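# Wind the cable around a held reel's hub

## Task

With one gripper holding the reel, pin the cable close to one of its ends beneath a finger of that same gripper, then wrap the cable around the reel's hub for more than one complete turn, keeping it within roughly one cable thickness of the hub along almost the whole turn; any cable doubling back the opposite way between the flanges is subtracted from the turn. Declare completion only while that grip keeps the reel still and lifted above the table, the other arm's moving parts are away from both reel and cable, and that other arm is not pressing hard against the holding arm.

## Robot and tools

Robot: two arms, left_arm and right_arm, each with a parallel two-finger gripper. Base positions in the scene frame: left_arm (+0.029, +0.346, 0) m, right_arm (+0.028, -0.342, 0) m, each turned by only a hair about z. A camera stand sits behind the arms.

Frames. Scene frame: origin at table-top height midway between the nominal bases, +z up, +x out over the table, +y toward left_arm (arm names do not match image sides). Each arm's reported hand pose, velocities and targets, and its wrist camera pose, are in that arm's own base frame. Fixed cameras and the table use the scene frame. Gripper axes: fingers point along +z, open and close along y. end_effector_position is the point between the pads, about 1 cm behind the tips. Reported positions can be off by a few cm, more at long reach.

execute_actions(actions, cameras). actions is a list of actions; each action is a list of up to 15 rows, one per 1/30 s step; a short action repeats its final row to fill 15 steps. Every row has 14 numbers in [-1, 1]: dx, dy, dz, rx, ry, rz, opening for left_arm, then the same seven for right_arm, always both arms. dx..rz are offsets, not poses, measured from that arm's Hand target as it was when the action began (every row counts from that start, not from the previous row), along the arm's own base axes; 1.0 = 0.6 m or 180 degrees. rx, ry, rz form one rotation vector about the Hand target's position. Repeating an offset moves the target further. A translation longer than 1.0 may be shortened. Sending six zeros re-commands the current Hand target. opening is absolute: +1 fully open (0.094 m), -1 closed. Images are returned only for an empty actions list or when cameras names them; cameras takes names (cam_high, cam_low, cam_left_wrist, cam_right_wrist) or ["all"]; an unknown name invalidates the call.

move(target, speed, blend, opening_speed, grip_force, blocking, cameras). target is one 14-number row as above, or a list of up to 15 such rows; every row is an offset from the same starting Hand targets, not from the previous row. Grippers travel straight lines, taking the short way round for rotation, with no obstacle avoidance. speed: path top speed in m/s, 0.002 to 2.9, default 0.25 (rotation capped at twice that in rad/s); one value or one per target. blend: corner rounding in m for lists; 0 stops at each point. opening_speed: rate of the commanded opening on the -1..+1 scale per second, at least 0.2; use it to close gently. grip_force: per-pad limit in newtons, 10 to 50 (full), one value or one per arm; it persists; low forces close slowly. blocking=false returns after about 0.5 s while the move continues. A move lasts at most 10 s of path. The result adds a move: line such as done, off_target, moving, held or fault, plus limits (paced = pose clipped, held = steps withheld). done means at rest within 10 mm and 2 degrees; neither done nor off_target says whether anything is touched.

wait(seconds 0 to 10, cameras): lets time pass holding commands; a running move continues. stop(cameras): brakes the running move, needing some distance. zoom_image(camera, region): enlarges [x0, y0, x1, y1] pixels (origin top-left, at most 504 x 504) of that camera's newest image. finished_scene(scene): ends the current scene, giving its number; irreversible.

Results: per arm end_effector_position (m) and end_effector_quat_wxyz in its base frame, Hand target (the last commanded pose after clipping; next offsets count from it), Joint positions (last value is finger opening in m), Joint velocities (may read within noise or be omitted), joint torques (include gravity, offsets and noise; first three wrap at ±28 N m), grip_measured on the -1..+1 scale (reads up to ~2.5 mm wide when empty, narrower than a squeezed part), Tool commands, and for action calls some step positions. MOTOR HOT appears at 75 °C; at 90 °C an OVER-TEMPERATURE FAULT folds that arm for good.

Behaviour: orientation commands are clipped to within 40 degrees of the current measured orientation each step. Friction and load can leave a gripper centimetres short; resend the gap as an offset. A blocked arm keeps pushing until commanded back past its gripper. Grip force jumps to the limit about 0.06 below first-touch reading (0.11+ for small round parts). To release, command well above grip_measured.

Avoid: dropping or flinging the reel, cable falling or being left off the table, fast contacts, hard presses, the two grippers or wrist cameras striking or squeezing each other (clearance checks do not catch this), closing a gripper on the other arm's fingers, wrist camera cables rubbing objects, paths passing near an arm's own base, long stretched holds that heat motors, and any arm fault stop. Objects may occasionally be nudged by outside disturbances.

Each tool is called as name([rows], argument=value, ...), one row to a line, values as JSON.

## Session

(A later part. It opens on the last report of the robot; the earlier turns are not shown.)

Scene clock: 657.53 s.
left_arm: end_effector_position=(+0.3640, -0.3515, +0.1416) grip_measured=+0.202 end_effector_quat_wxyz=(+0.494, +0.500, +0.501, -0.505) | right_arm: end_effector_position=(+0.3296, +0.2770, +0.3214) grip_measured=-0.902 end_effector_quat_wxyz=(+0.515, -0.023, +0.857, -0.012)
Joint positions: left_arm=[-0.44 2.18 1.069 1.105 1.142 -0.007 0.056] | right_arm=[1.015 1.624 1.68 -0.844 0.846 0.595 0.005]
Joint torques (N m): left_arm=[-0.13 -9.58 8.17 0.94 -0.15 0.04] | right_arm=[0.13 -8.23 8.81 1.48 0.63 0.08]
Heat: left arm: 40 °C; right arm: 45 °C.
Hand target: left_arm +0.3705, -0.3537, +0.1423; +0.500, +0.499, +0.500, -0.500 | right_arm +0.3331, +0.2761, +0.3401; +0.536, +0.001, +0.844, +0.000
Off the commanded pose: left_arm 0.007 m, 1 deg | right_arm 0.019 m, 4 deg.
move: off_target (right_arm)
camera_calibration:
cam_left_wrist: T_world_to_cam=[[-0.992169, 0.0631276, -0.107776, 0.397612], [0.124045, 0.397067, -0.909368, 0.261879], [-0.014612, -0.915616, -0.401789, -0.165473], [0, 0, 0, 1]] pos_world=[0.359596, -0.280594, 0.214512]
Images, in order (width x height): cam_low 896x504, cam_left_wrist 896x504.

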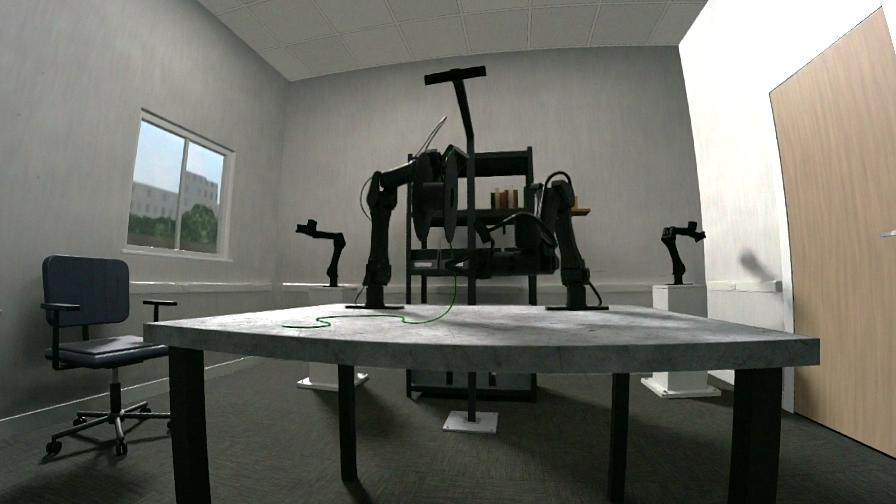

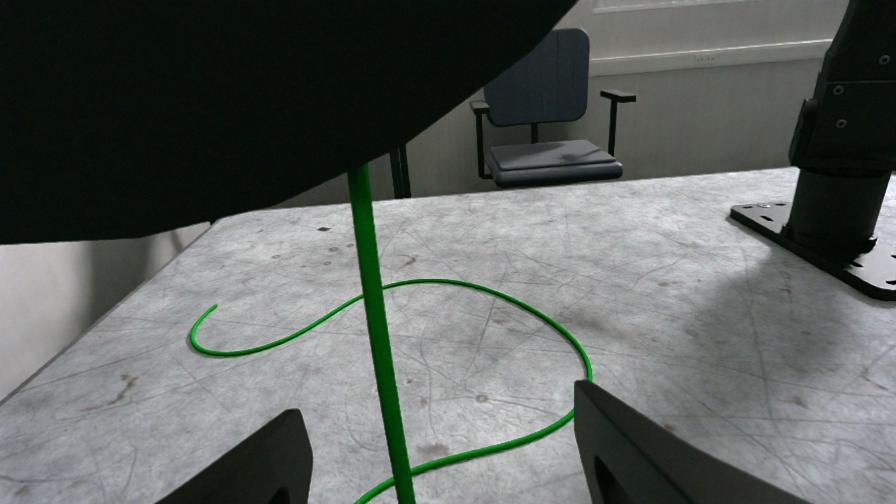

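move([
  [0,0,0,0,0,0,-1,0,0,0,0,0,0,-1],
  [0.05,0.25,0.0,0,0,0,-1,0,0,0,0,0,0,-1],
], speed=0.12, opening_speed=1, cameras=["all"])

zoom_image(camera="cam_high", region=[370, 110, 570, 310])

zoom_image(camera="cam_low", region=[340, 100, 540, 330])

Scene clock: 701.13 s.
left_arm: end_effector_position=(+0.4003, -0.2035, +0.1359) grip_measured=-0.951 end_effector_quat_wxyz=(+0.493, +0.488, +0.512, -0.506) | right_arm: end_effector_position=(+0.3293, +0.2776, +0.3209) grip_measured=-0.902 end_effector_quat_wxyz=(+0.514, -0.023, +0.858, -0.010)
Joint positions: left_arm=[-0.06 2.18 1.045 1.105 1.5 -0.007 0.002] | right_arm=[1.015 1.624 1.68 -0.845 0.842 0.597 0.005]
Joint torques (N m): left_arm=[0.01 -10.89 6.52 0.88 0.14 0.07] | right_arm=[0.16 -8.21 8.84 1.48 0.66 0.06]
Heat: left arm: 40 °C; right arm: 45 °C.
Hand target: left_arm +0.4004, -0.2038, +0.1422; +0.500, +0.499, +0.500, -0.501 | right_arm +0.3331, +0.2762, +0.3401; +0.536, +0.001, +0.844, +0.000
Off the commanded pose: left_arm 0.006 m, 2 deg | right_arm 0.020 m, 4 deg.
move: off_target (right_arm)
camera_calibration:
cam_left_wrist: T_world_to_cam=[[-0.995747, 0.0419564, -0.0820232, 0.417421], [0.0919664, 0.399436, -0.912137, 0.206915], [-0.005507, -0.915801, -0.401595, -0.0353732], [0, 0, 0, 1]] pos_world=[0.396422, -0.132558, 0.208768]
cam_right_wrist: T_world_to_cam=[[-0.0488873, -0.997338, -0.0541052, 0.309622], [-0.786607, 0.071827, -0.613262, 0.47103], [0.615515, 0.0125788, -0.788025, 0.138817], [0, 0, 0, 1]] pos_world=[0.300208, 0.273219, 0.415008]

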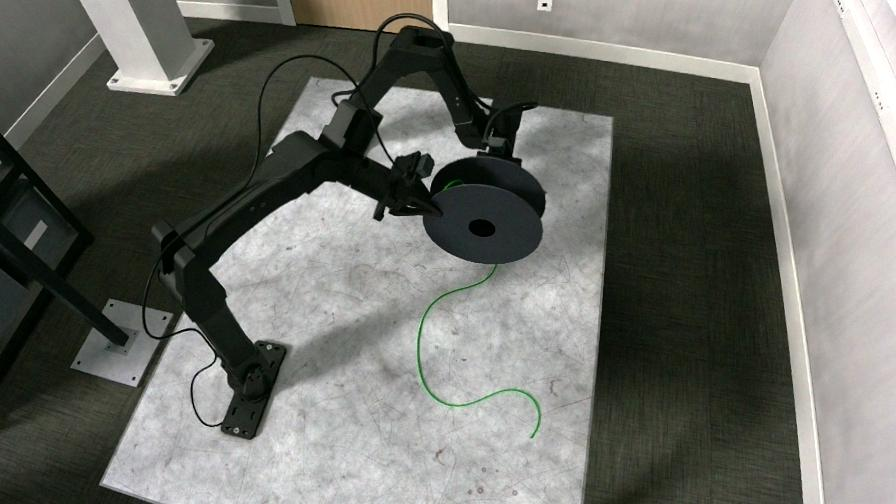

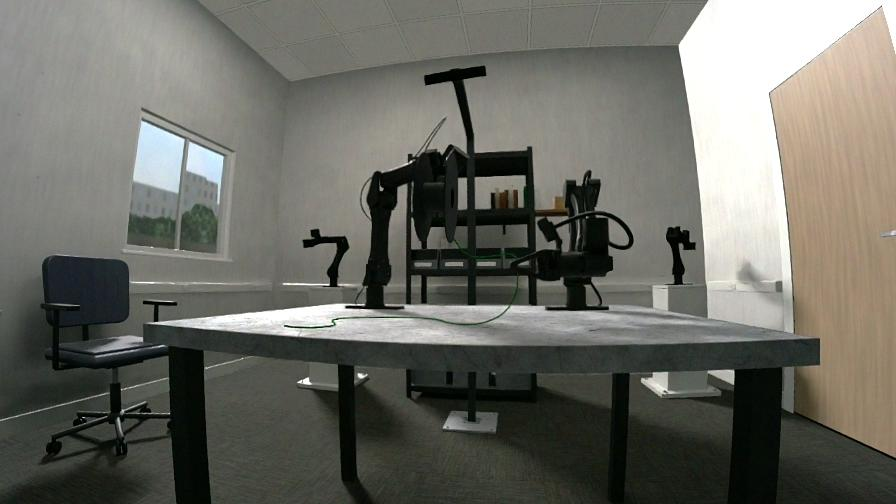

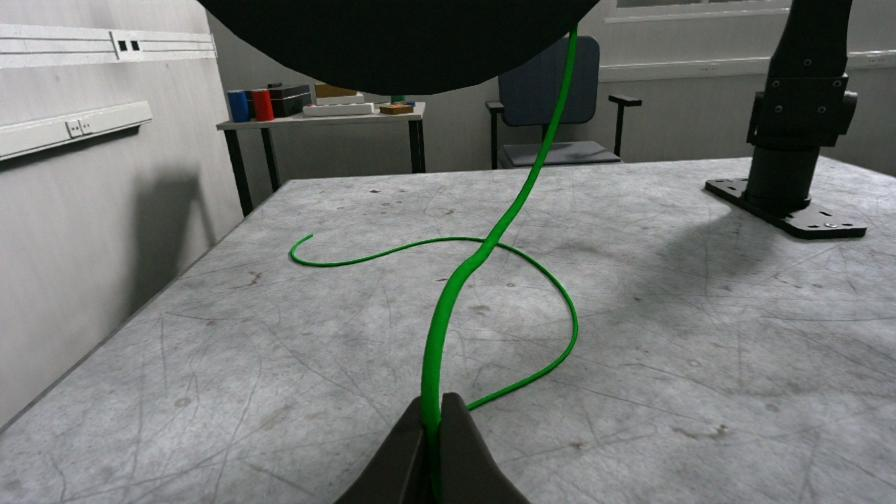

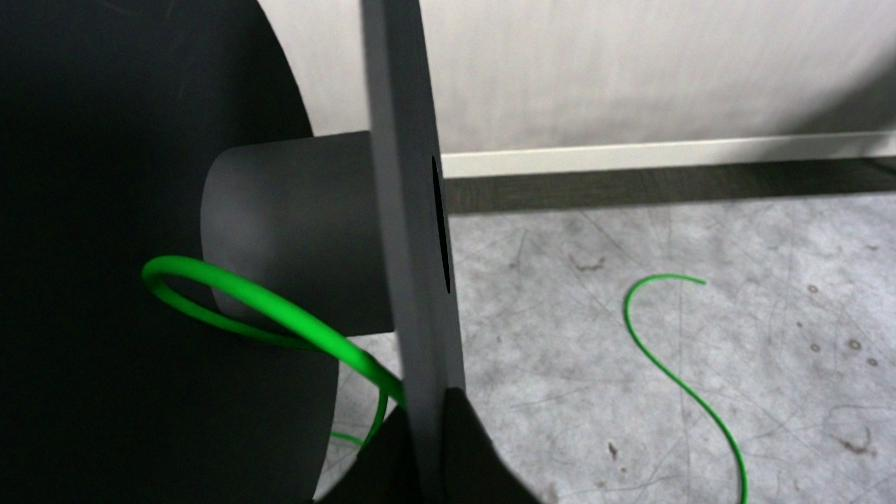

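Scaled by 2.520 from the camera's 896x504 image, which has a finer 1280x720 frame.

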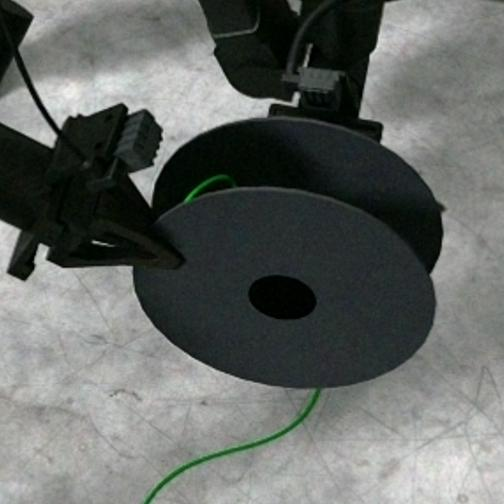

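Scaled by 2.191 from the camera's 896x504 image, which has a finer 1280x720 frame.

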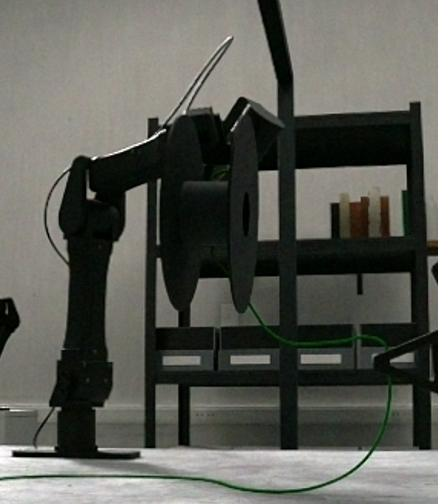

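move([
  [0.05,0.14,0.02,0,0,0,-1,0,0,0,0,0,0,-1],
  [0.13,0.14,0.075,0,0,0,-1,0,0,0,0,0,0,-1],
], speed=0.12, blend=[0.03,0], cameras=["all"])

zoom_image(camera="cam_low", region=[340, 100, 540, 330])

Scene clock: 712.53 s.
left_arm: end_effector_position=(+0.4747, -0.1198, +0.1866) grip_measured=-0.951 end_effector_quat_wxyz=(+0.528, +0.463, +0.534, -0.470) | right_arm: end_effector_position=(+0.3293, +0.2776, +0.3209) grip_measured=-0.902 end_effector_quat_wxyz=(+0.514, -0.023, +0.858, -0.010)
Joint positions: left_arm=[0.128 2.238 1.359 1.038 1.57 -0.172 0.002] | right_arm=[1.015 1.624 1.68 -0.845 0.842 0.597 0.005]
Joint torques (N m): left_arm=[-0.18 -10.55 8.75 0.67 -0.07 0.08] | right_arm=[0.13 -8.24 8.84 1.47 0.67 0.05]
Heat: left arm: 40 °C; right arm: 45 °C.
Hand target: left_arm +0.4784, -0.1197, +0.1872; +0.500, +0.499, +0.500, -0.501 | right_arm +0.3331, +0.2762, +0.3401; +0.536, +0.001, +0.844, +0.000
Off the commanded pose: left_arm 0.004 m, 7 deg | right_arm 0.020 m, 4 deg.
joint sent to its limit (left arm) — joint 5 (wrist yaw), upper limit. The joint targets are off in orientation, not in position.
move: off_target (left_arm, right_arm); blend cut to 0.0291 m at target 1
camera_calibration:
cam_left_wrist: T_world_to_cam=[[-0.991452, -0.0761049, -0.105977, 0.480349], [0.0659811, 0.40828, -0.910469, 0.226058], [0.11256, -0.909679, -0.399768, 0.00645594], [0, 0, 0, 1]] pos_world=[0.460601, -0.0498651, 0.259306]
cam_right_wrist: T_world_to_cam=[[-0.0491373, -0.997308, -0.0544303, 0.309825], [-0.786592, 0.072224, -0.613235, 0.470906], [0.615515, 0.0126817, -0.788023, 0.138789], [0, 0, 0, 1]] pos_world=[0.300208, 0.27322, 0.415009]

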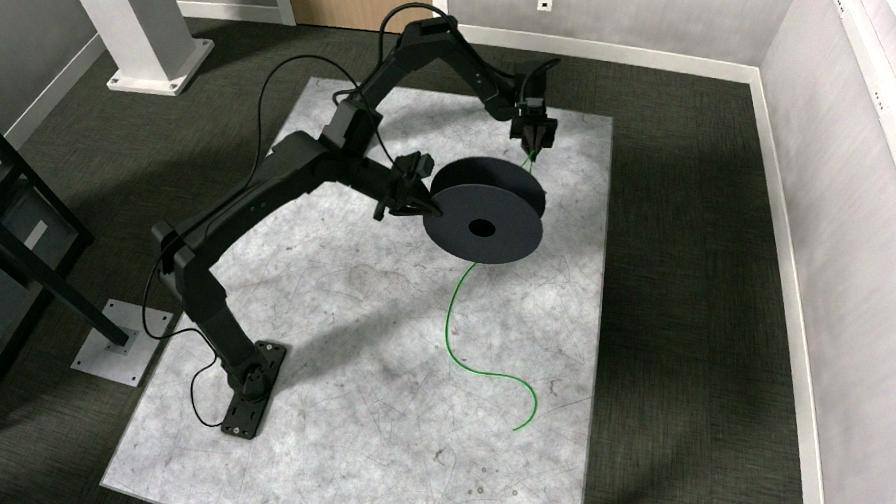

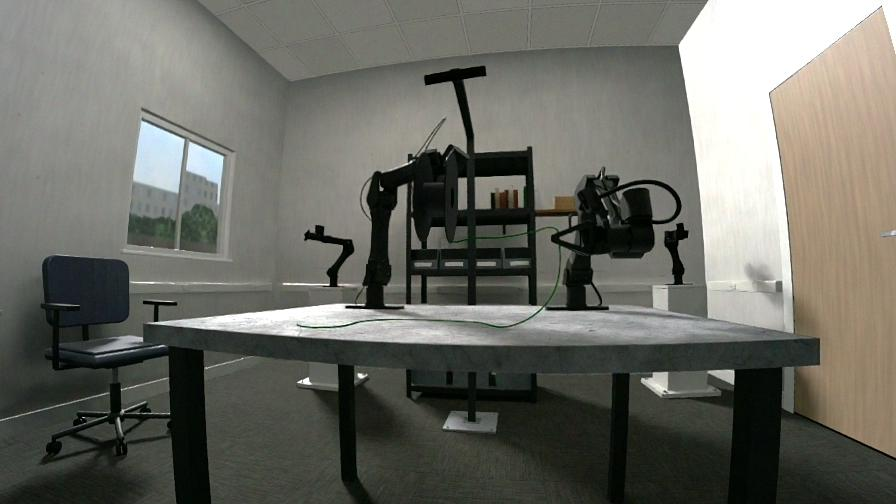

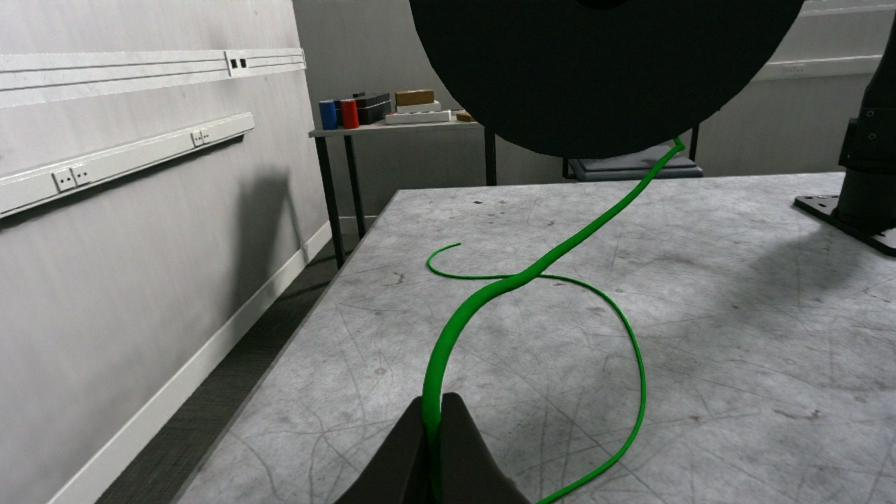

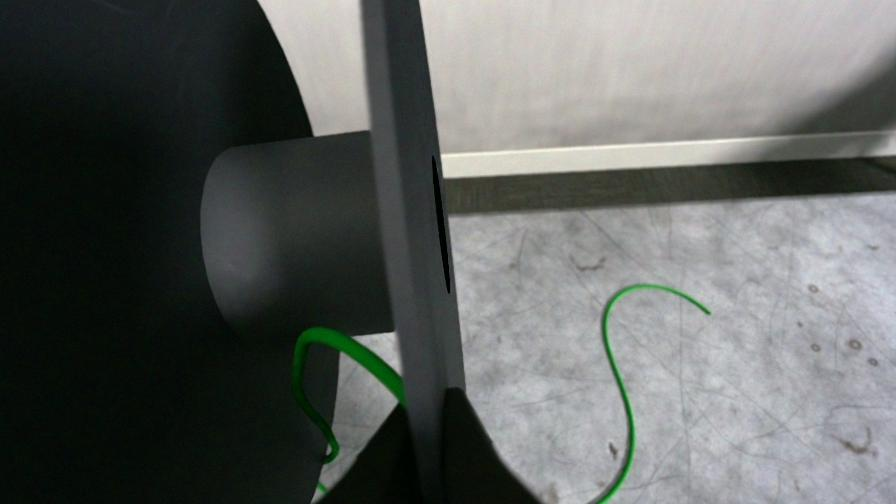

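Scaled by 2.191 from the camera's 896x504 image, which has a finer 1280x720 frame.

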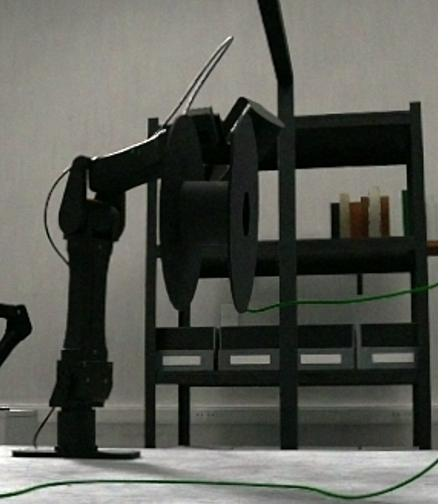

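move([
  [0.09,0.02,0.11,0,0,0.05,-1,0,0,0,0,0,0,-1],
  [0.09,0.02,0.25,0,0,0.05,-1,0,0,0,0,0,0,-1],
], speed=0.12, blend=[0.03,0], cameras=["all"])

zoom_image(camera="cam_low", region=[340, 100, 540, 330])

Scene clock: 727.03 s.
left_arm: end_effector_position=(+0.5296, -0.1127, +0.3224) grip_measured=-0.951 end_effector_quat_wxyz=(+0.523, +0.457, +0.540, -0.476) | right_arm: end_effector_position=(+0.3347, +0.2877, +0.3320) grip_measured=-0.902 end_effector_quat_wxyz=(+0.531, +0.006, +0.847, +0.029)
Joint positions: left_arm=[0.128 2.302 1.967 0.797 1.569 -0.498 0.002] | right_arm=[1.015 1.624 1.68 -0.761 0.835 0.624 0.005]
Joint torques (N m): left_arm=[0.77 -13.45 10.7 0.52 -0.45 0] | right_arm=[0.06 -8.28 8.72 0.91 0.69 -0.25]
Heat: left arm: 41 °C; right arm: 45 °C.
Hand target: left_arm +0.5324, -0.1077, +0.3372; +0.537, +0.459, +0.538, -0.460 | right_arm +0.3331, +0.2761, +0.3401; +0.536, +0.001, +0.844, +0.000
Off the commanded pose: left_arm 0.016 m, 3 deg | right_arm 0.014 m, 3 deg.
move: off_target (left_arm, right_arm)
camera_calibration:
cam_left_wrist: T_world_to_cam=[[-0.993577, -0.0771101, -0.0828188, 0.543272], [0.0446937, 0.404964, -0.91324, 0.355001], [0.103959, -0.911075, -0.398916, 0.0651035], [0, 0, 0, 1]] pos_world=[0.517148, -0.0425564, 0.395165]
cam_right_wrist: T_world_to_cam=[[-0.052686, -0.986857, -0.152764, 0.351481], [-0.761, 0.138731, -0.633745, 0.460361], [0.646609, 0.0828637, -0.758308, 0.103617], [0, 0, 0, 1]] pos_world=[0.301854, 0.274409, 0.424018]

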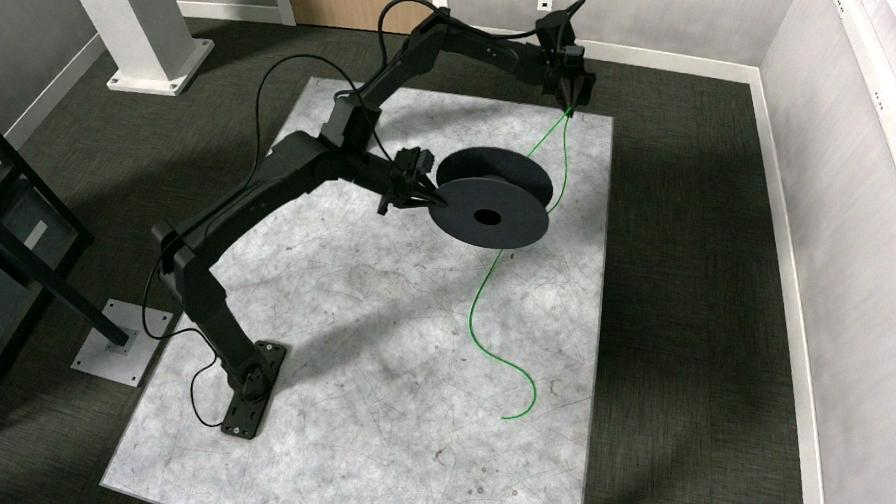

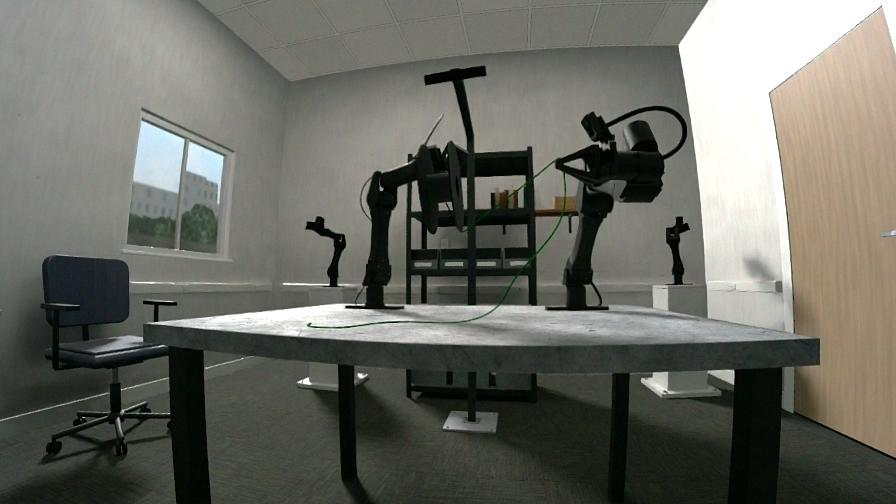

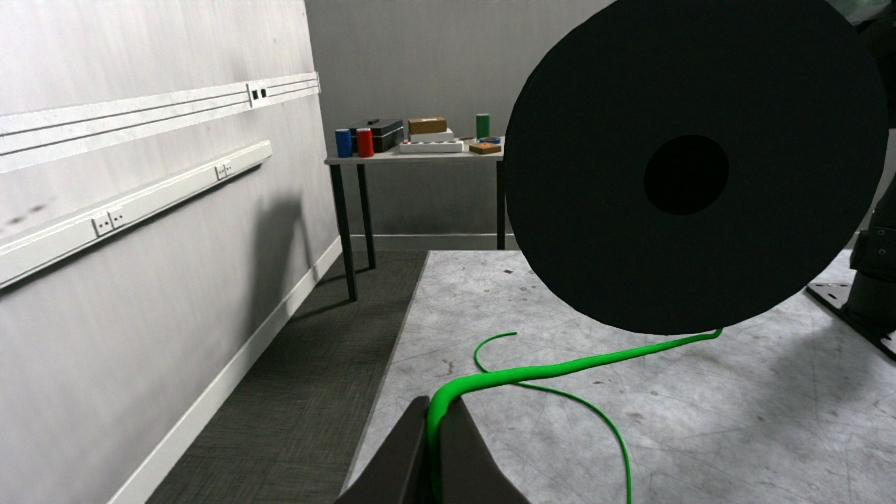

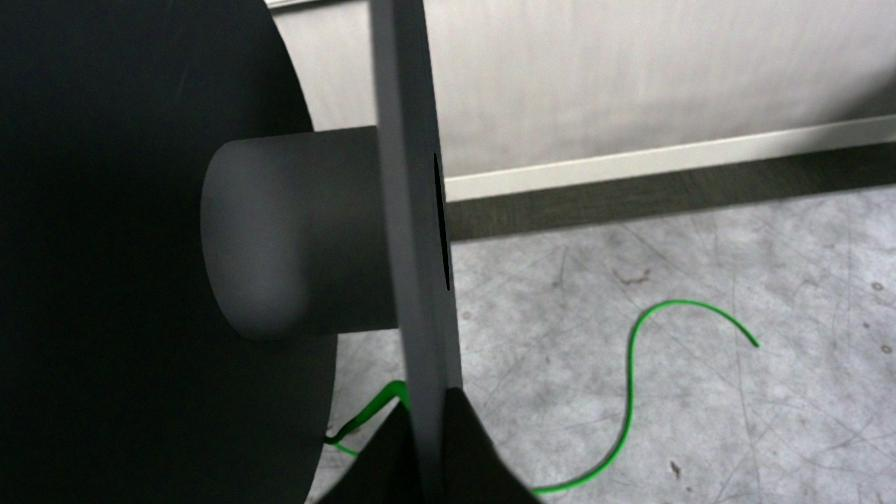

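Scaled by 2.191 from the camera's 896x504 image, which has a finer 1280x720 frame.

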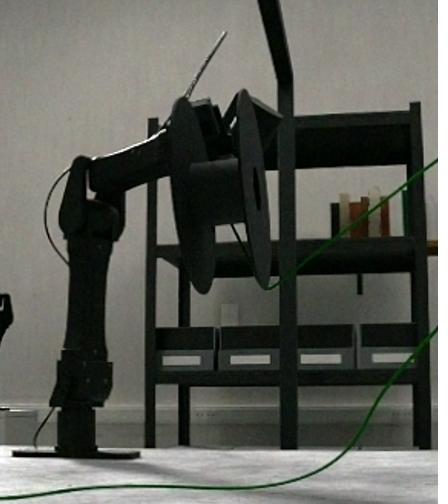

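move([
  [0.05,-0.17,0.05,0,0,-0.03,-1,0,0,0,0,0,0,-1],
  [0.03,-0.15,0.16,0,0,-0.03,-1,0,0,0,0,0,0,-1],
], speed=0.12, cameras=["all"])

zoom_image(camera="cam_low", region=[340, 100, 540, 330])

Scene clock: 743.47 s.
left_arm: end_effector_position=(+0.5484, -0.2114, +0.3962) grip_measured=-0.951 end_effector_quat_wxyz=(+0.503, +0.456, +0.520, -0.518) | right_arm: end_effector_position=(+0.3347, +0.2835, +0.3318) grip_measured=-0.902 end_effector_quat_wxyz=(+0.533, +0.004, +0.846, +0.016)
Joint positions: left_arm=[-0.06 2.619 2.842 0.144 1.452 -0.444 0.002] | right_arm=[1.015 1.624 1.68 -0.774 0.854 0.618 0.005]
Joint torques (N m): left_arm=[2 -17.89 9.16 0.79 -0.8 -0.01] | right_arm=[0.08 -8.17 8.83 0.96 0.52 -0.17]
Heat: left arm: 43 °C; right arm: 45 °C.
Hand target: left_arm +0.5504, -0.1978, +0.4332; +0.515, +0.483, +0.516, -0.485 | right_arm +0.3331, +0.2762, +0.3401; +0.536, +0.001, +0.844, +0.000
Off the commanded pose: left_arm 0.040 m, 5 deg | right_arm 0.011 m, 2 deg.
elbow stopped short (left arm): the move would have taken joint 3 (elbow) straighter than the controller allows.
move: off_target (left_arm, right_arm)
camera_calibration:
cam_left_wrist: T_world_to_cam=[[-0.999089, -0.000671668, -0.0426717, 0.56374], [0.0395752, 0.359642, -0.932251, 0.462233], [0.0159727, -0.93309, -0.359288, 0.0305042], [0, 0, 0, 1]] pos_world=[0.544446, -0.137397, 0.465932]
cam_right_wrist: T_world_to_cam=[[-0.0636248, -0.989434, -0.130278, 0.34433], [-0.75704, 0.132911, -0.639707, 0.463116], [0.650263, 0.0579244, -0.757498, 0.109387], [0, 0, 0, 1]] pos_world=[0.301375, 0.272803, 0.423978]

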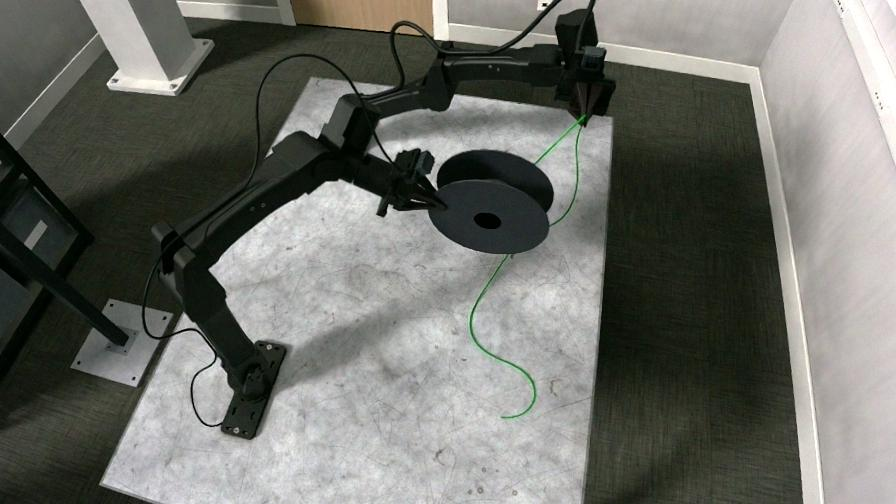

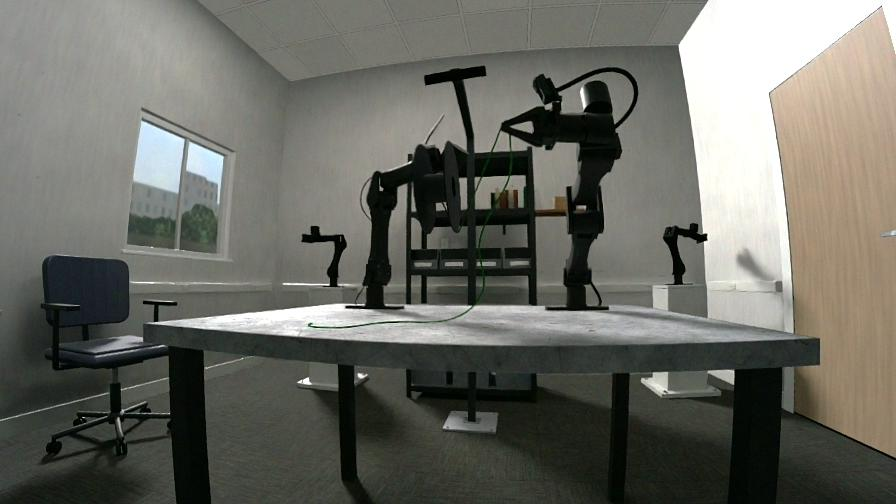

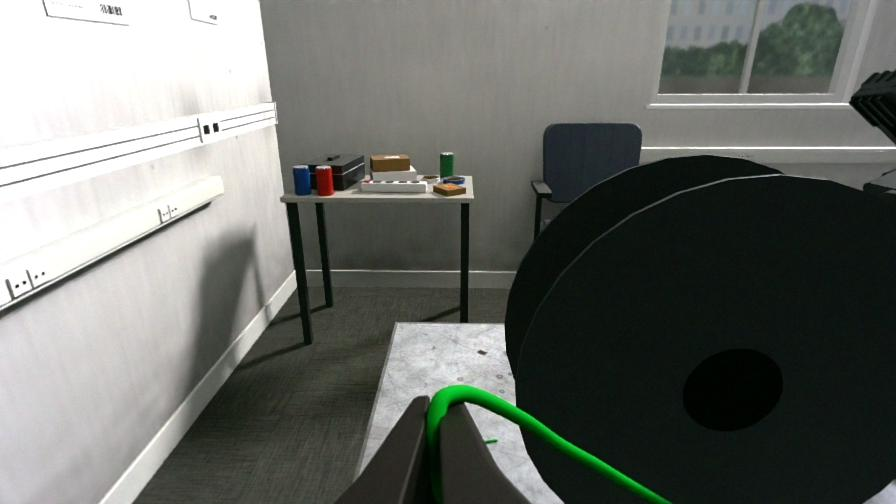

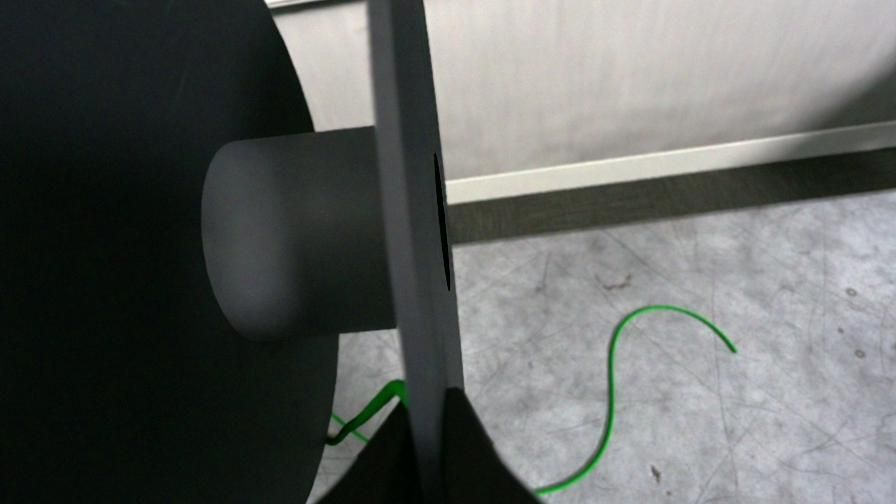

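Scaled by 2.191 from the camera's 896x504 image, which has a finer 1280x720 frame.

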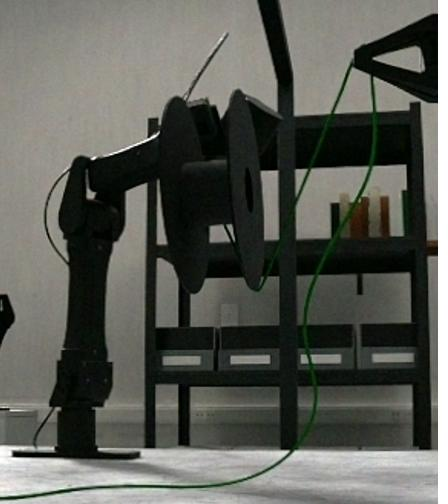

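move([
  [-0.05,-0.27,-0.02,0,0,0,-1,0,0,0,0,0,0,-1],
  [-0.16,-0.30,0.2,0,0,0,-1,0,0,0,0,0,0,-1],
], speed=0.12, blend=[0.03,0], cameras=["all"])

zoom_image(camera="cam_low", region=[340, 100, 540, 330])

Scene clock: 767.63 s.
left_arm: end_effector_position=(+0.4766, -0.3809, +0.4934) grip_measured=-0.951 end_effector_quat_wxyz=(+0.561, +0.375, +0.534, -0.509) | right_arm: end_effector_position=(+0.3355, +0.2735, +0.3334) grip_measured=-0.902 end_effector_quat_wxyz=(+0.540, +0.014, +0.841, -0.007)
Joint positions: left_arm=[-0.444 2.415 2.842 -0.191 0.892 -0.31 0.002] | right_arm=[1.015 1.624 1.68 -0.797 0.905 0.627 0.005]
Joint torques (N m): left_arm=[-1.24 -17.89 8.99 1.67 -0.38 0] | right_arm=[0.12 -8.1 8.81 1.12 0.05 -0.25]
Heat: left arm: 45 °C; right arm: 46 °C.
Hand target: left_arm +0.4544, -0.3777, +0.5532; +0.515, +0.483, +0.516, -0.485 | right_arm +0.3331, +0.2761, +0.3401; +0.536, +0.001, +0.844, +0.000
Off the commanded pose: left_arm 0.064 m, 14 deg | right_arm 0.008 m, 2 deg.
elbow stopped short (left arm): the move would have taken joint 3 (elbow) straighter than the controller allows.
move: off_target (left_arm)
camera_calibration:
cam_left_wrist: T_world_to_cam=[[-0.985672, -0.168649, -0.00285898, 0.405997], [-0.0406767, 0.254116, -0.966318, 0.631505], [0.163695, -0.952356, -0.257336, -0.219581], [0, 0, 0, 1]] pos_world=[0.461811, -0.301124, 0.554889]
cam_right_wrist: T_world_to_cam=[[-0.10305, -0.989339, -0.102904, 0.338771], [-0.740184, 0.145382, -0.656499, 0.462585], [0.664461, 0.0085159, -0.747275, 0.11611], [0, 0, 0, 1]] pos_world=[0.300157, 0.266919, 0.425314]

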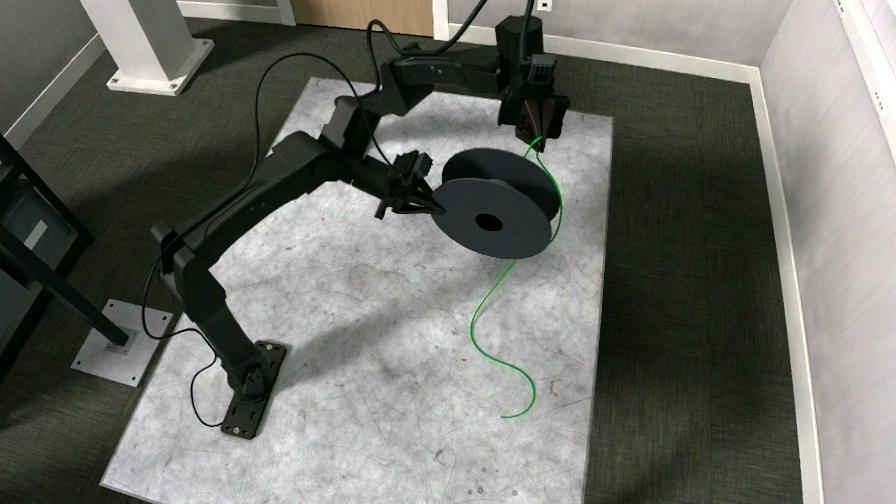

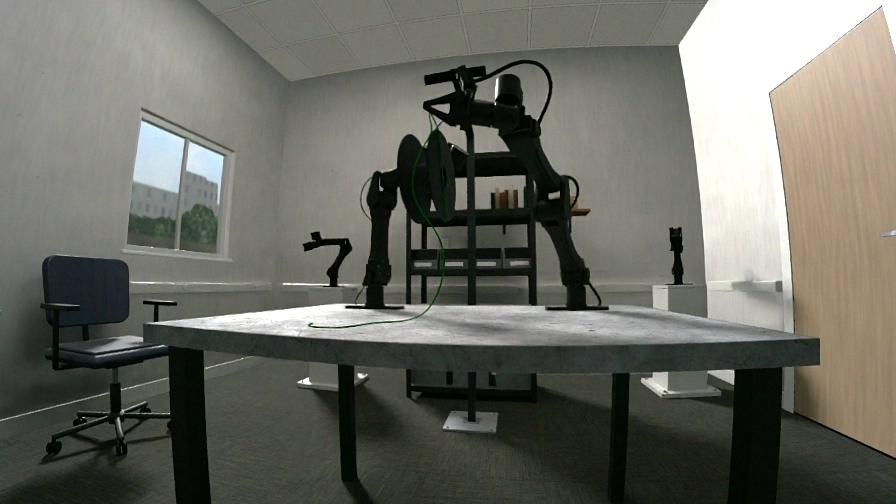

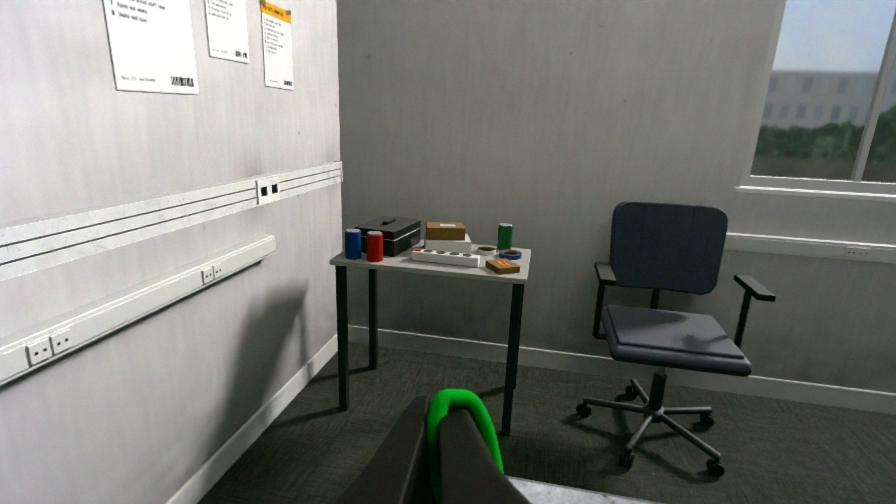

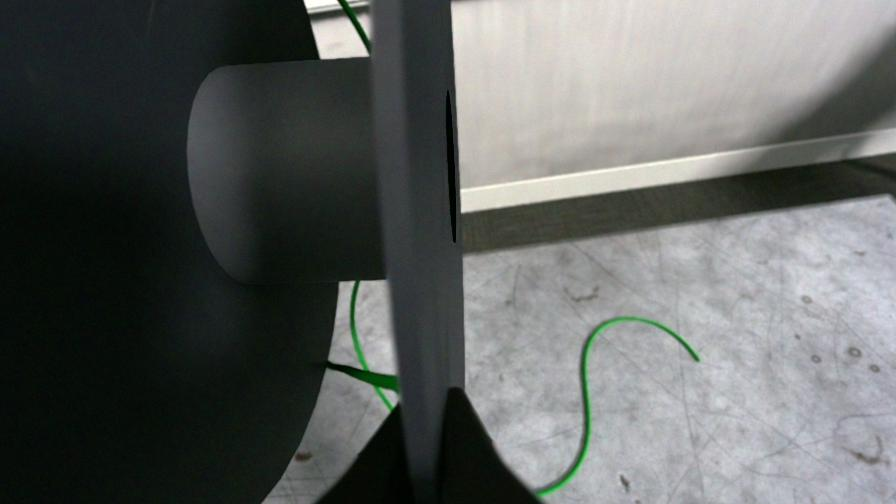

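Scaled by 2.191 from the camera's 896x504 image, which has a finer 1280x720 frame.

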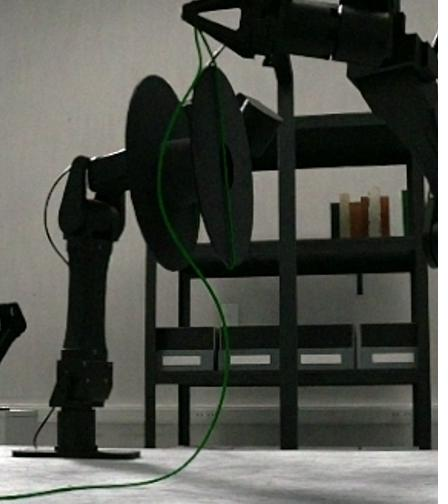

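move([
  [0.16,0.19,-0.27,0,0,0,-1,0,0,0,0,0,0,-1],
  [0.16,0.12,-0.52,0,0,0,-1,0,0,0,0,0,0,-1],
  [0.12,-0.05,-0.63,0,0,0,-1,0,0,0,0,0,0,-1],
], speed=0.13, blend=[0.03,0.03,0], cameras=["all"])

zoom_image(camera="cam_low", region=[340, 100, 540, 330])

Scene clock: 786.77 s.
left_arm: end_effector_position=(+0.5250, -0.4038, +0.1700) grip_measured=-0.951 end_effector_quat_wxyz=(+0.503, +0.481, +0.525, -0.490) | right_arm: end_effector_position=(+0.3295, +0.2737, +0.3214) grip_measured=-0.903 end_effector_quat_wxyz=(+0.516, -0.018, +0.856, -0.018)
Joint positions: left_arm=[-0.412 2.627 2.09 0.505 1.102 -0.003 0.002] | right_arm=[1.015 1.624 1.68 -0.855 0.86 0.606 0.005]
Joint torques (N m): left_arm=[-0.64 -14.6 9.1 1.23 -0.1 0.02] | right_arm=[0.13 -8.27 8.79 1.55 0.49 -0.02]
Heat: left arm: 51 °C; right arm: 46 °C.
Hand target: left_arm +0.5264, -0.4077, +0.1752; +0.515, +0.483, +0.516, -0.485 | right_arm +0.3331, +0.2762, +0.3401; +0.536, +0.001, +0.844, +0.000
Off the commanded pose: left_arm 0.007 m, 2 deg | right_arm 0.019 m, 4 deg.
move: off_target (right_arm)
camera_calibration:
cam_left_wrist: T_world_to_cam=[[-0.996206, -0.00312625, -0.086975, 0.535644], [0.0778512, 0.414728, -0.906609, 0.319305], [0.0389053, -0.90994, -0.412911, -0.223482], [0, 0, 0, 1]] pos_world=[0.517448, -0.334106, 0.243793]
cam_right_wrist: T_world_to_cam=[[-0.0657216, -0.996757, -0.0464331, 0.308747], [-0.781625, 0.0803515, -0.618551, 0.469556], [0.620276, -0.00435886, -0.784371, 0.141016], [0, 0, 0, 1]] pos_world=[0.29984, 0.270631, 0.41539]

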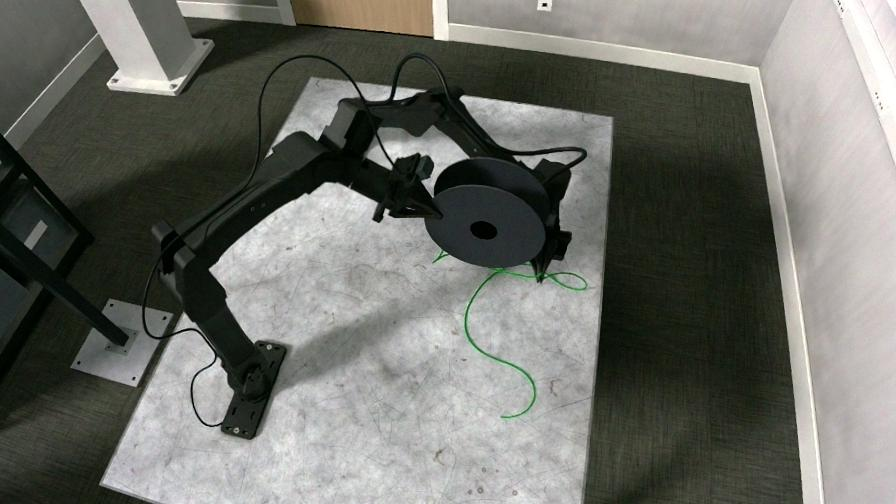

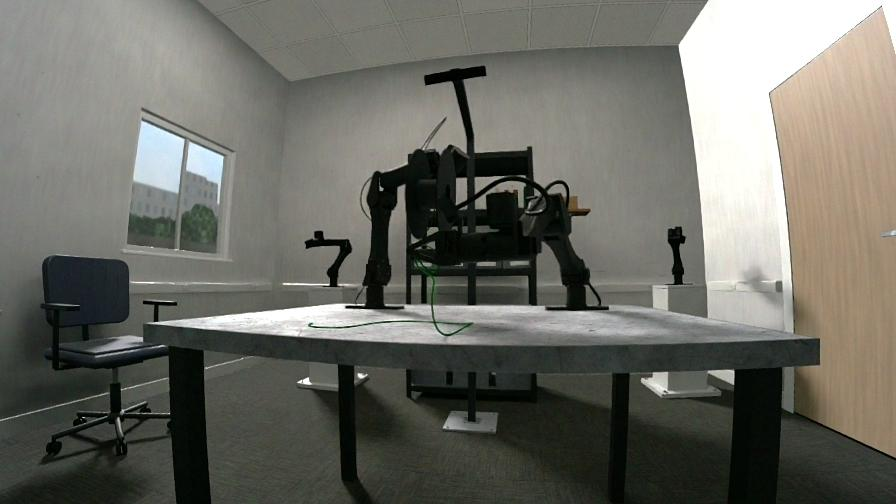

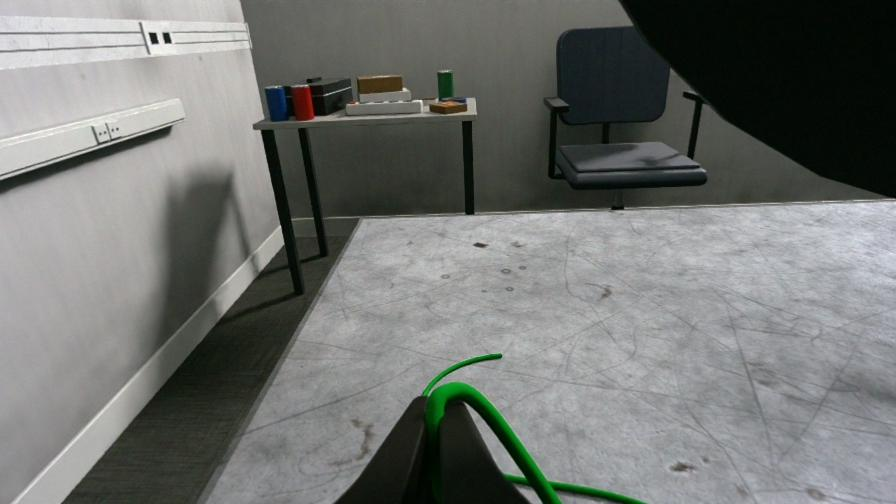

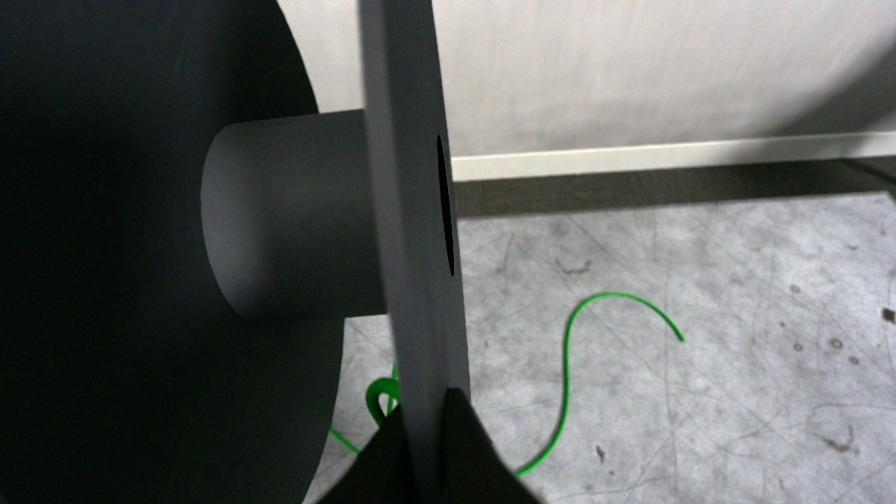

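Scaled by 2.191 from the camera's 896x504 image, which has a finer 1280x720 frame.

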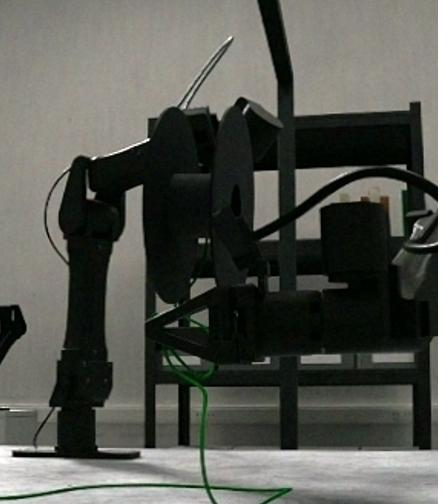

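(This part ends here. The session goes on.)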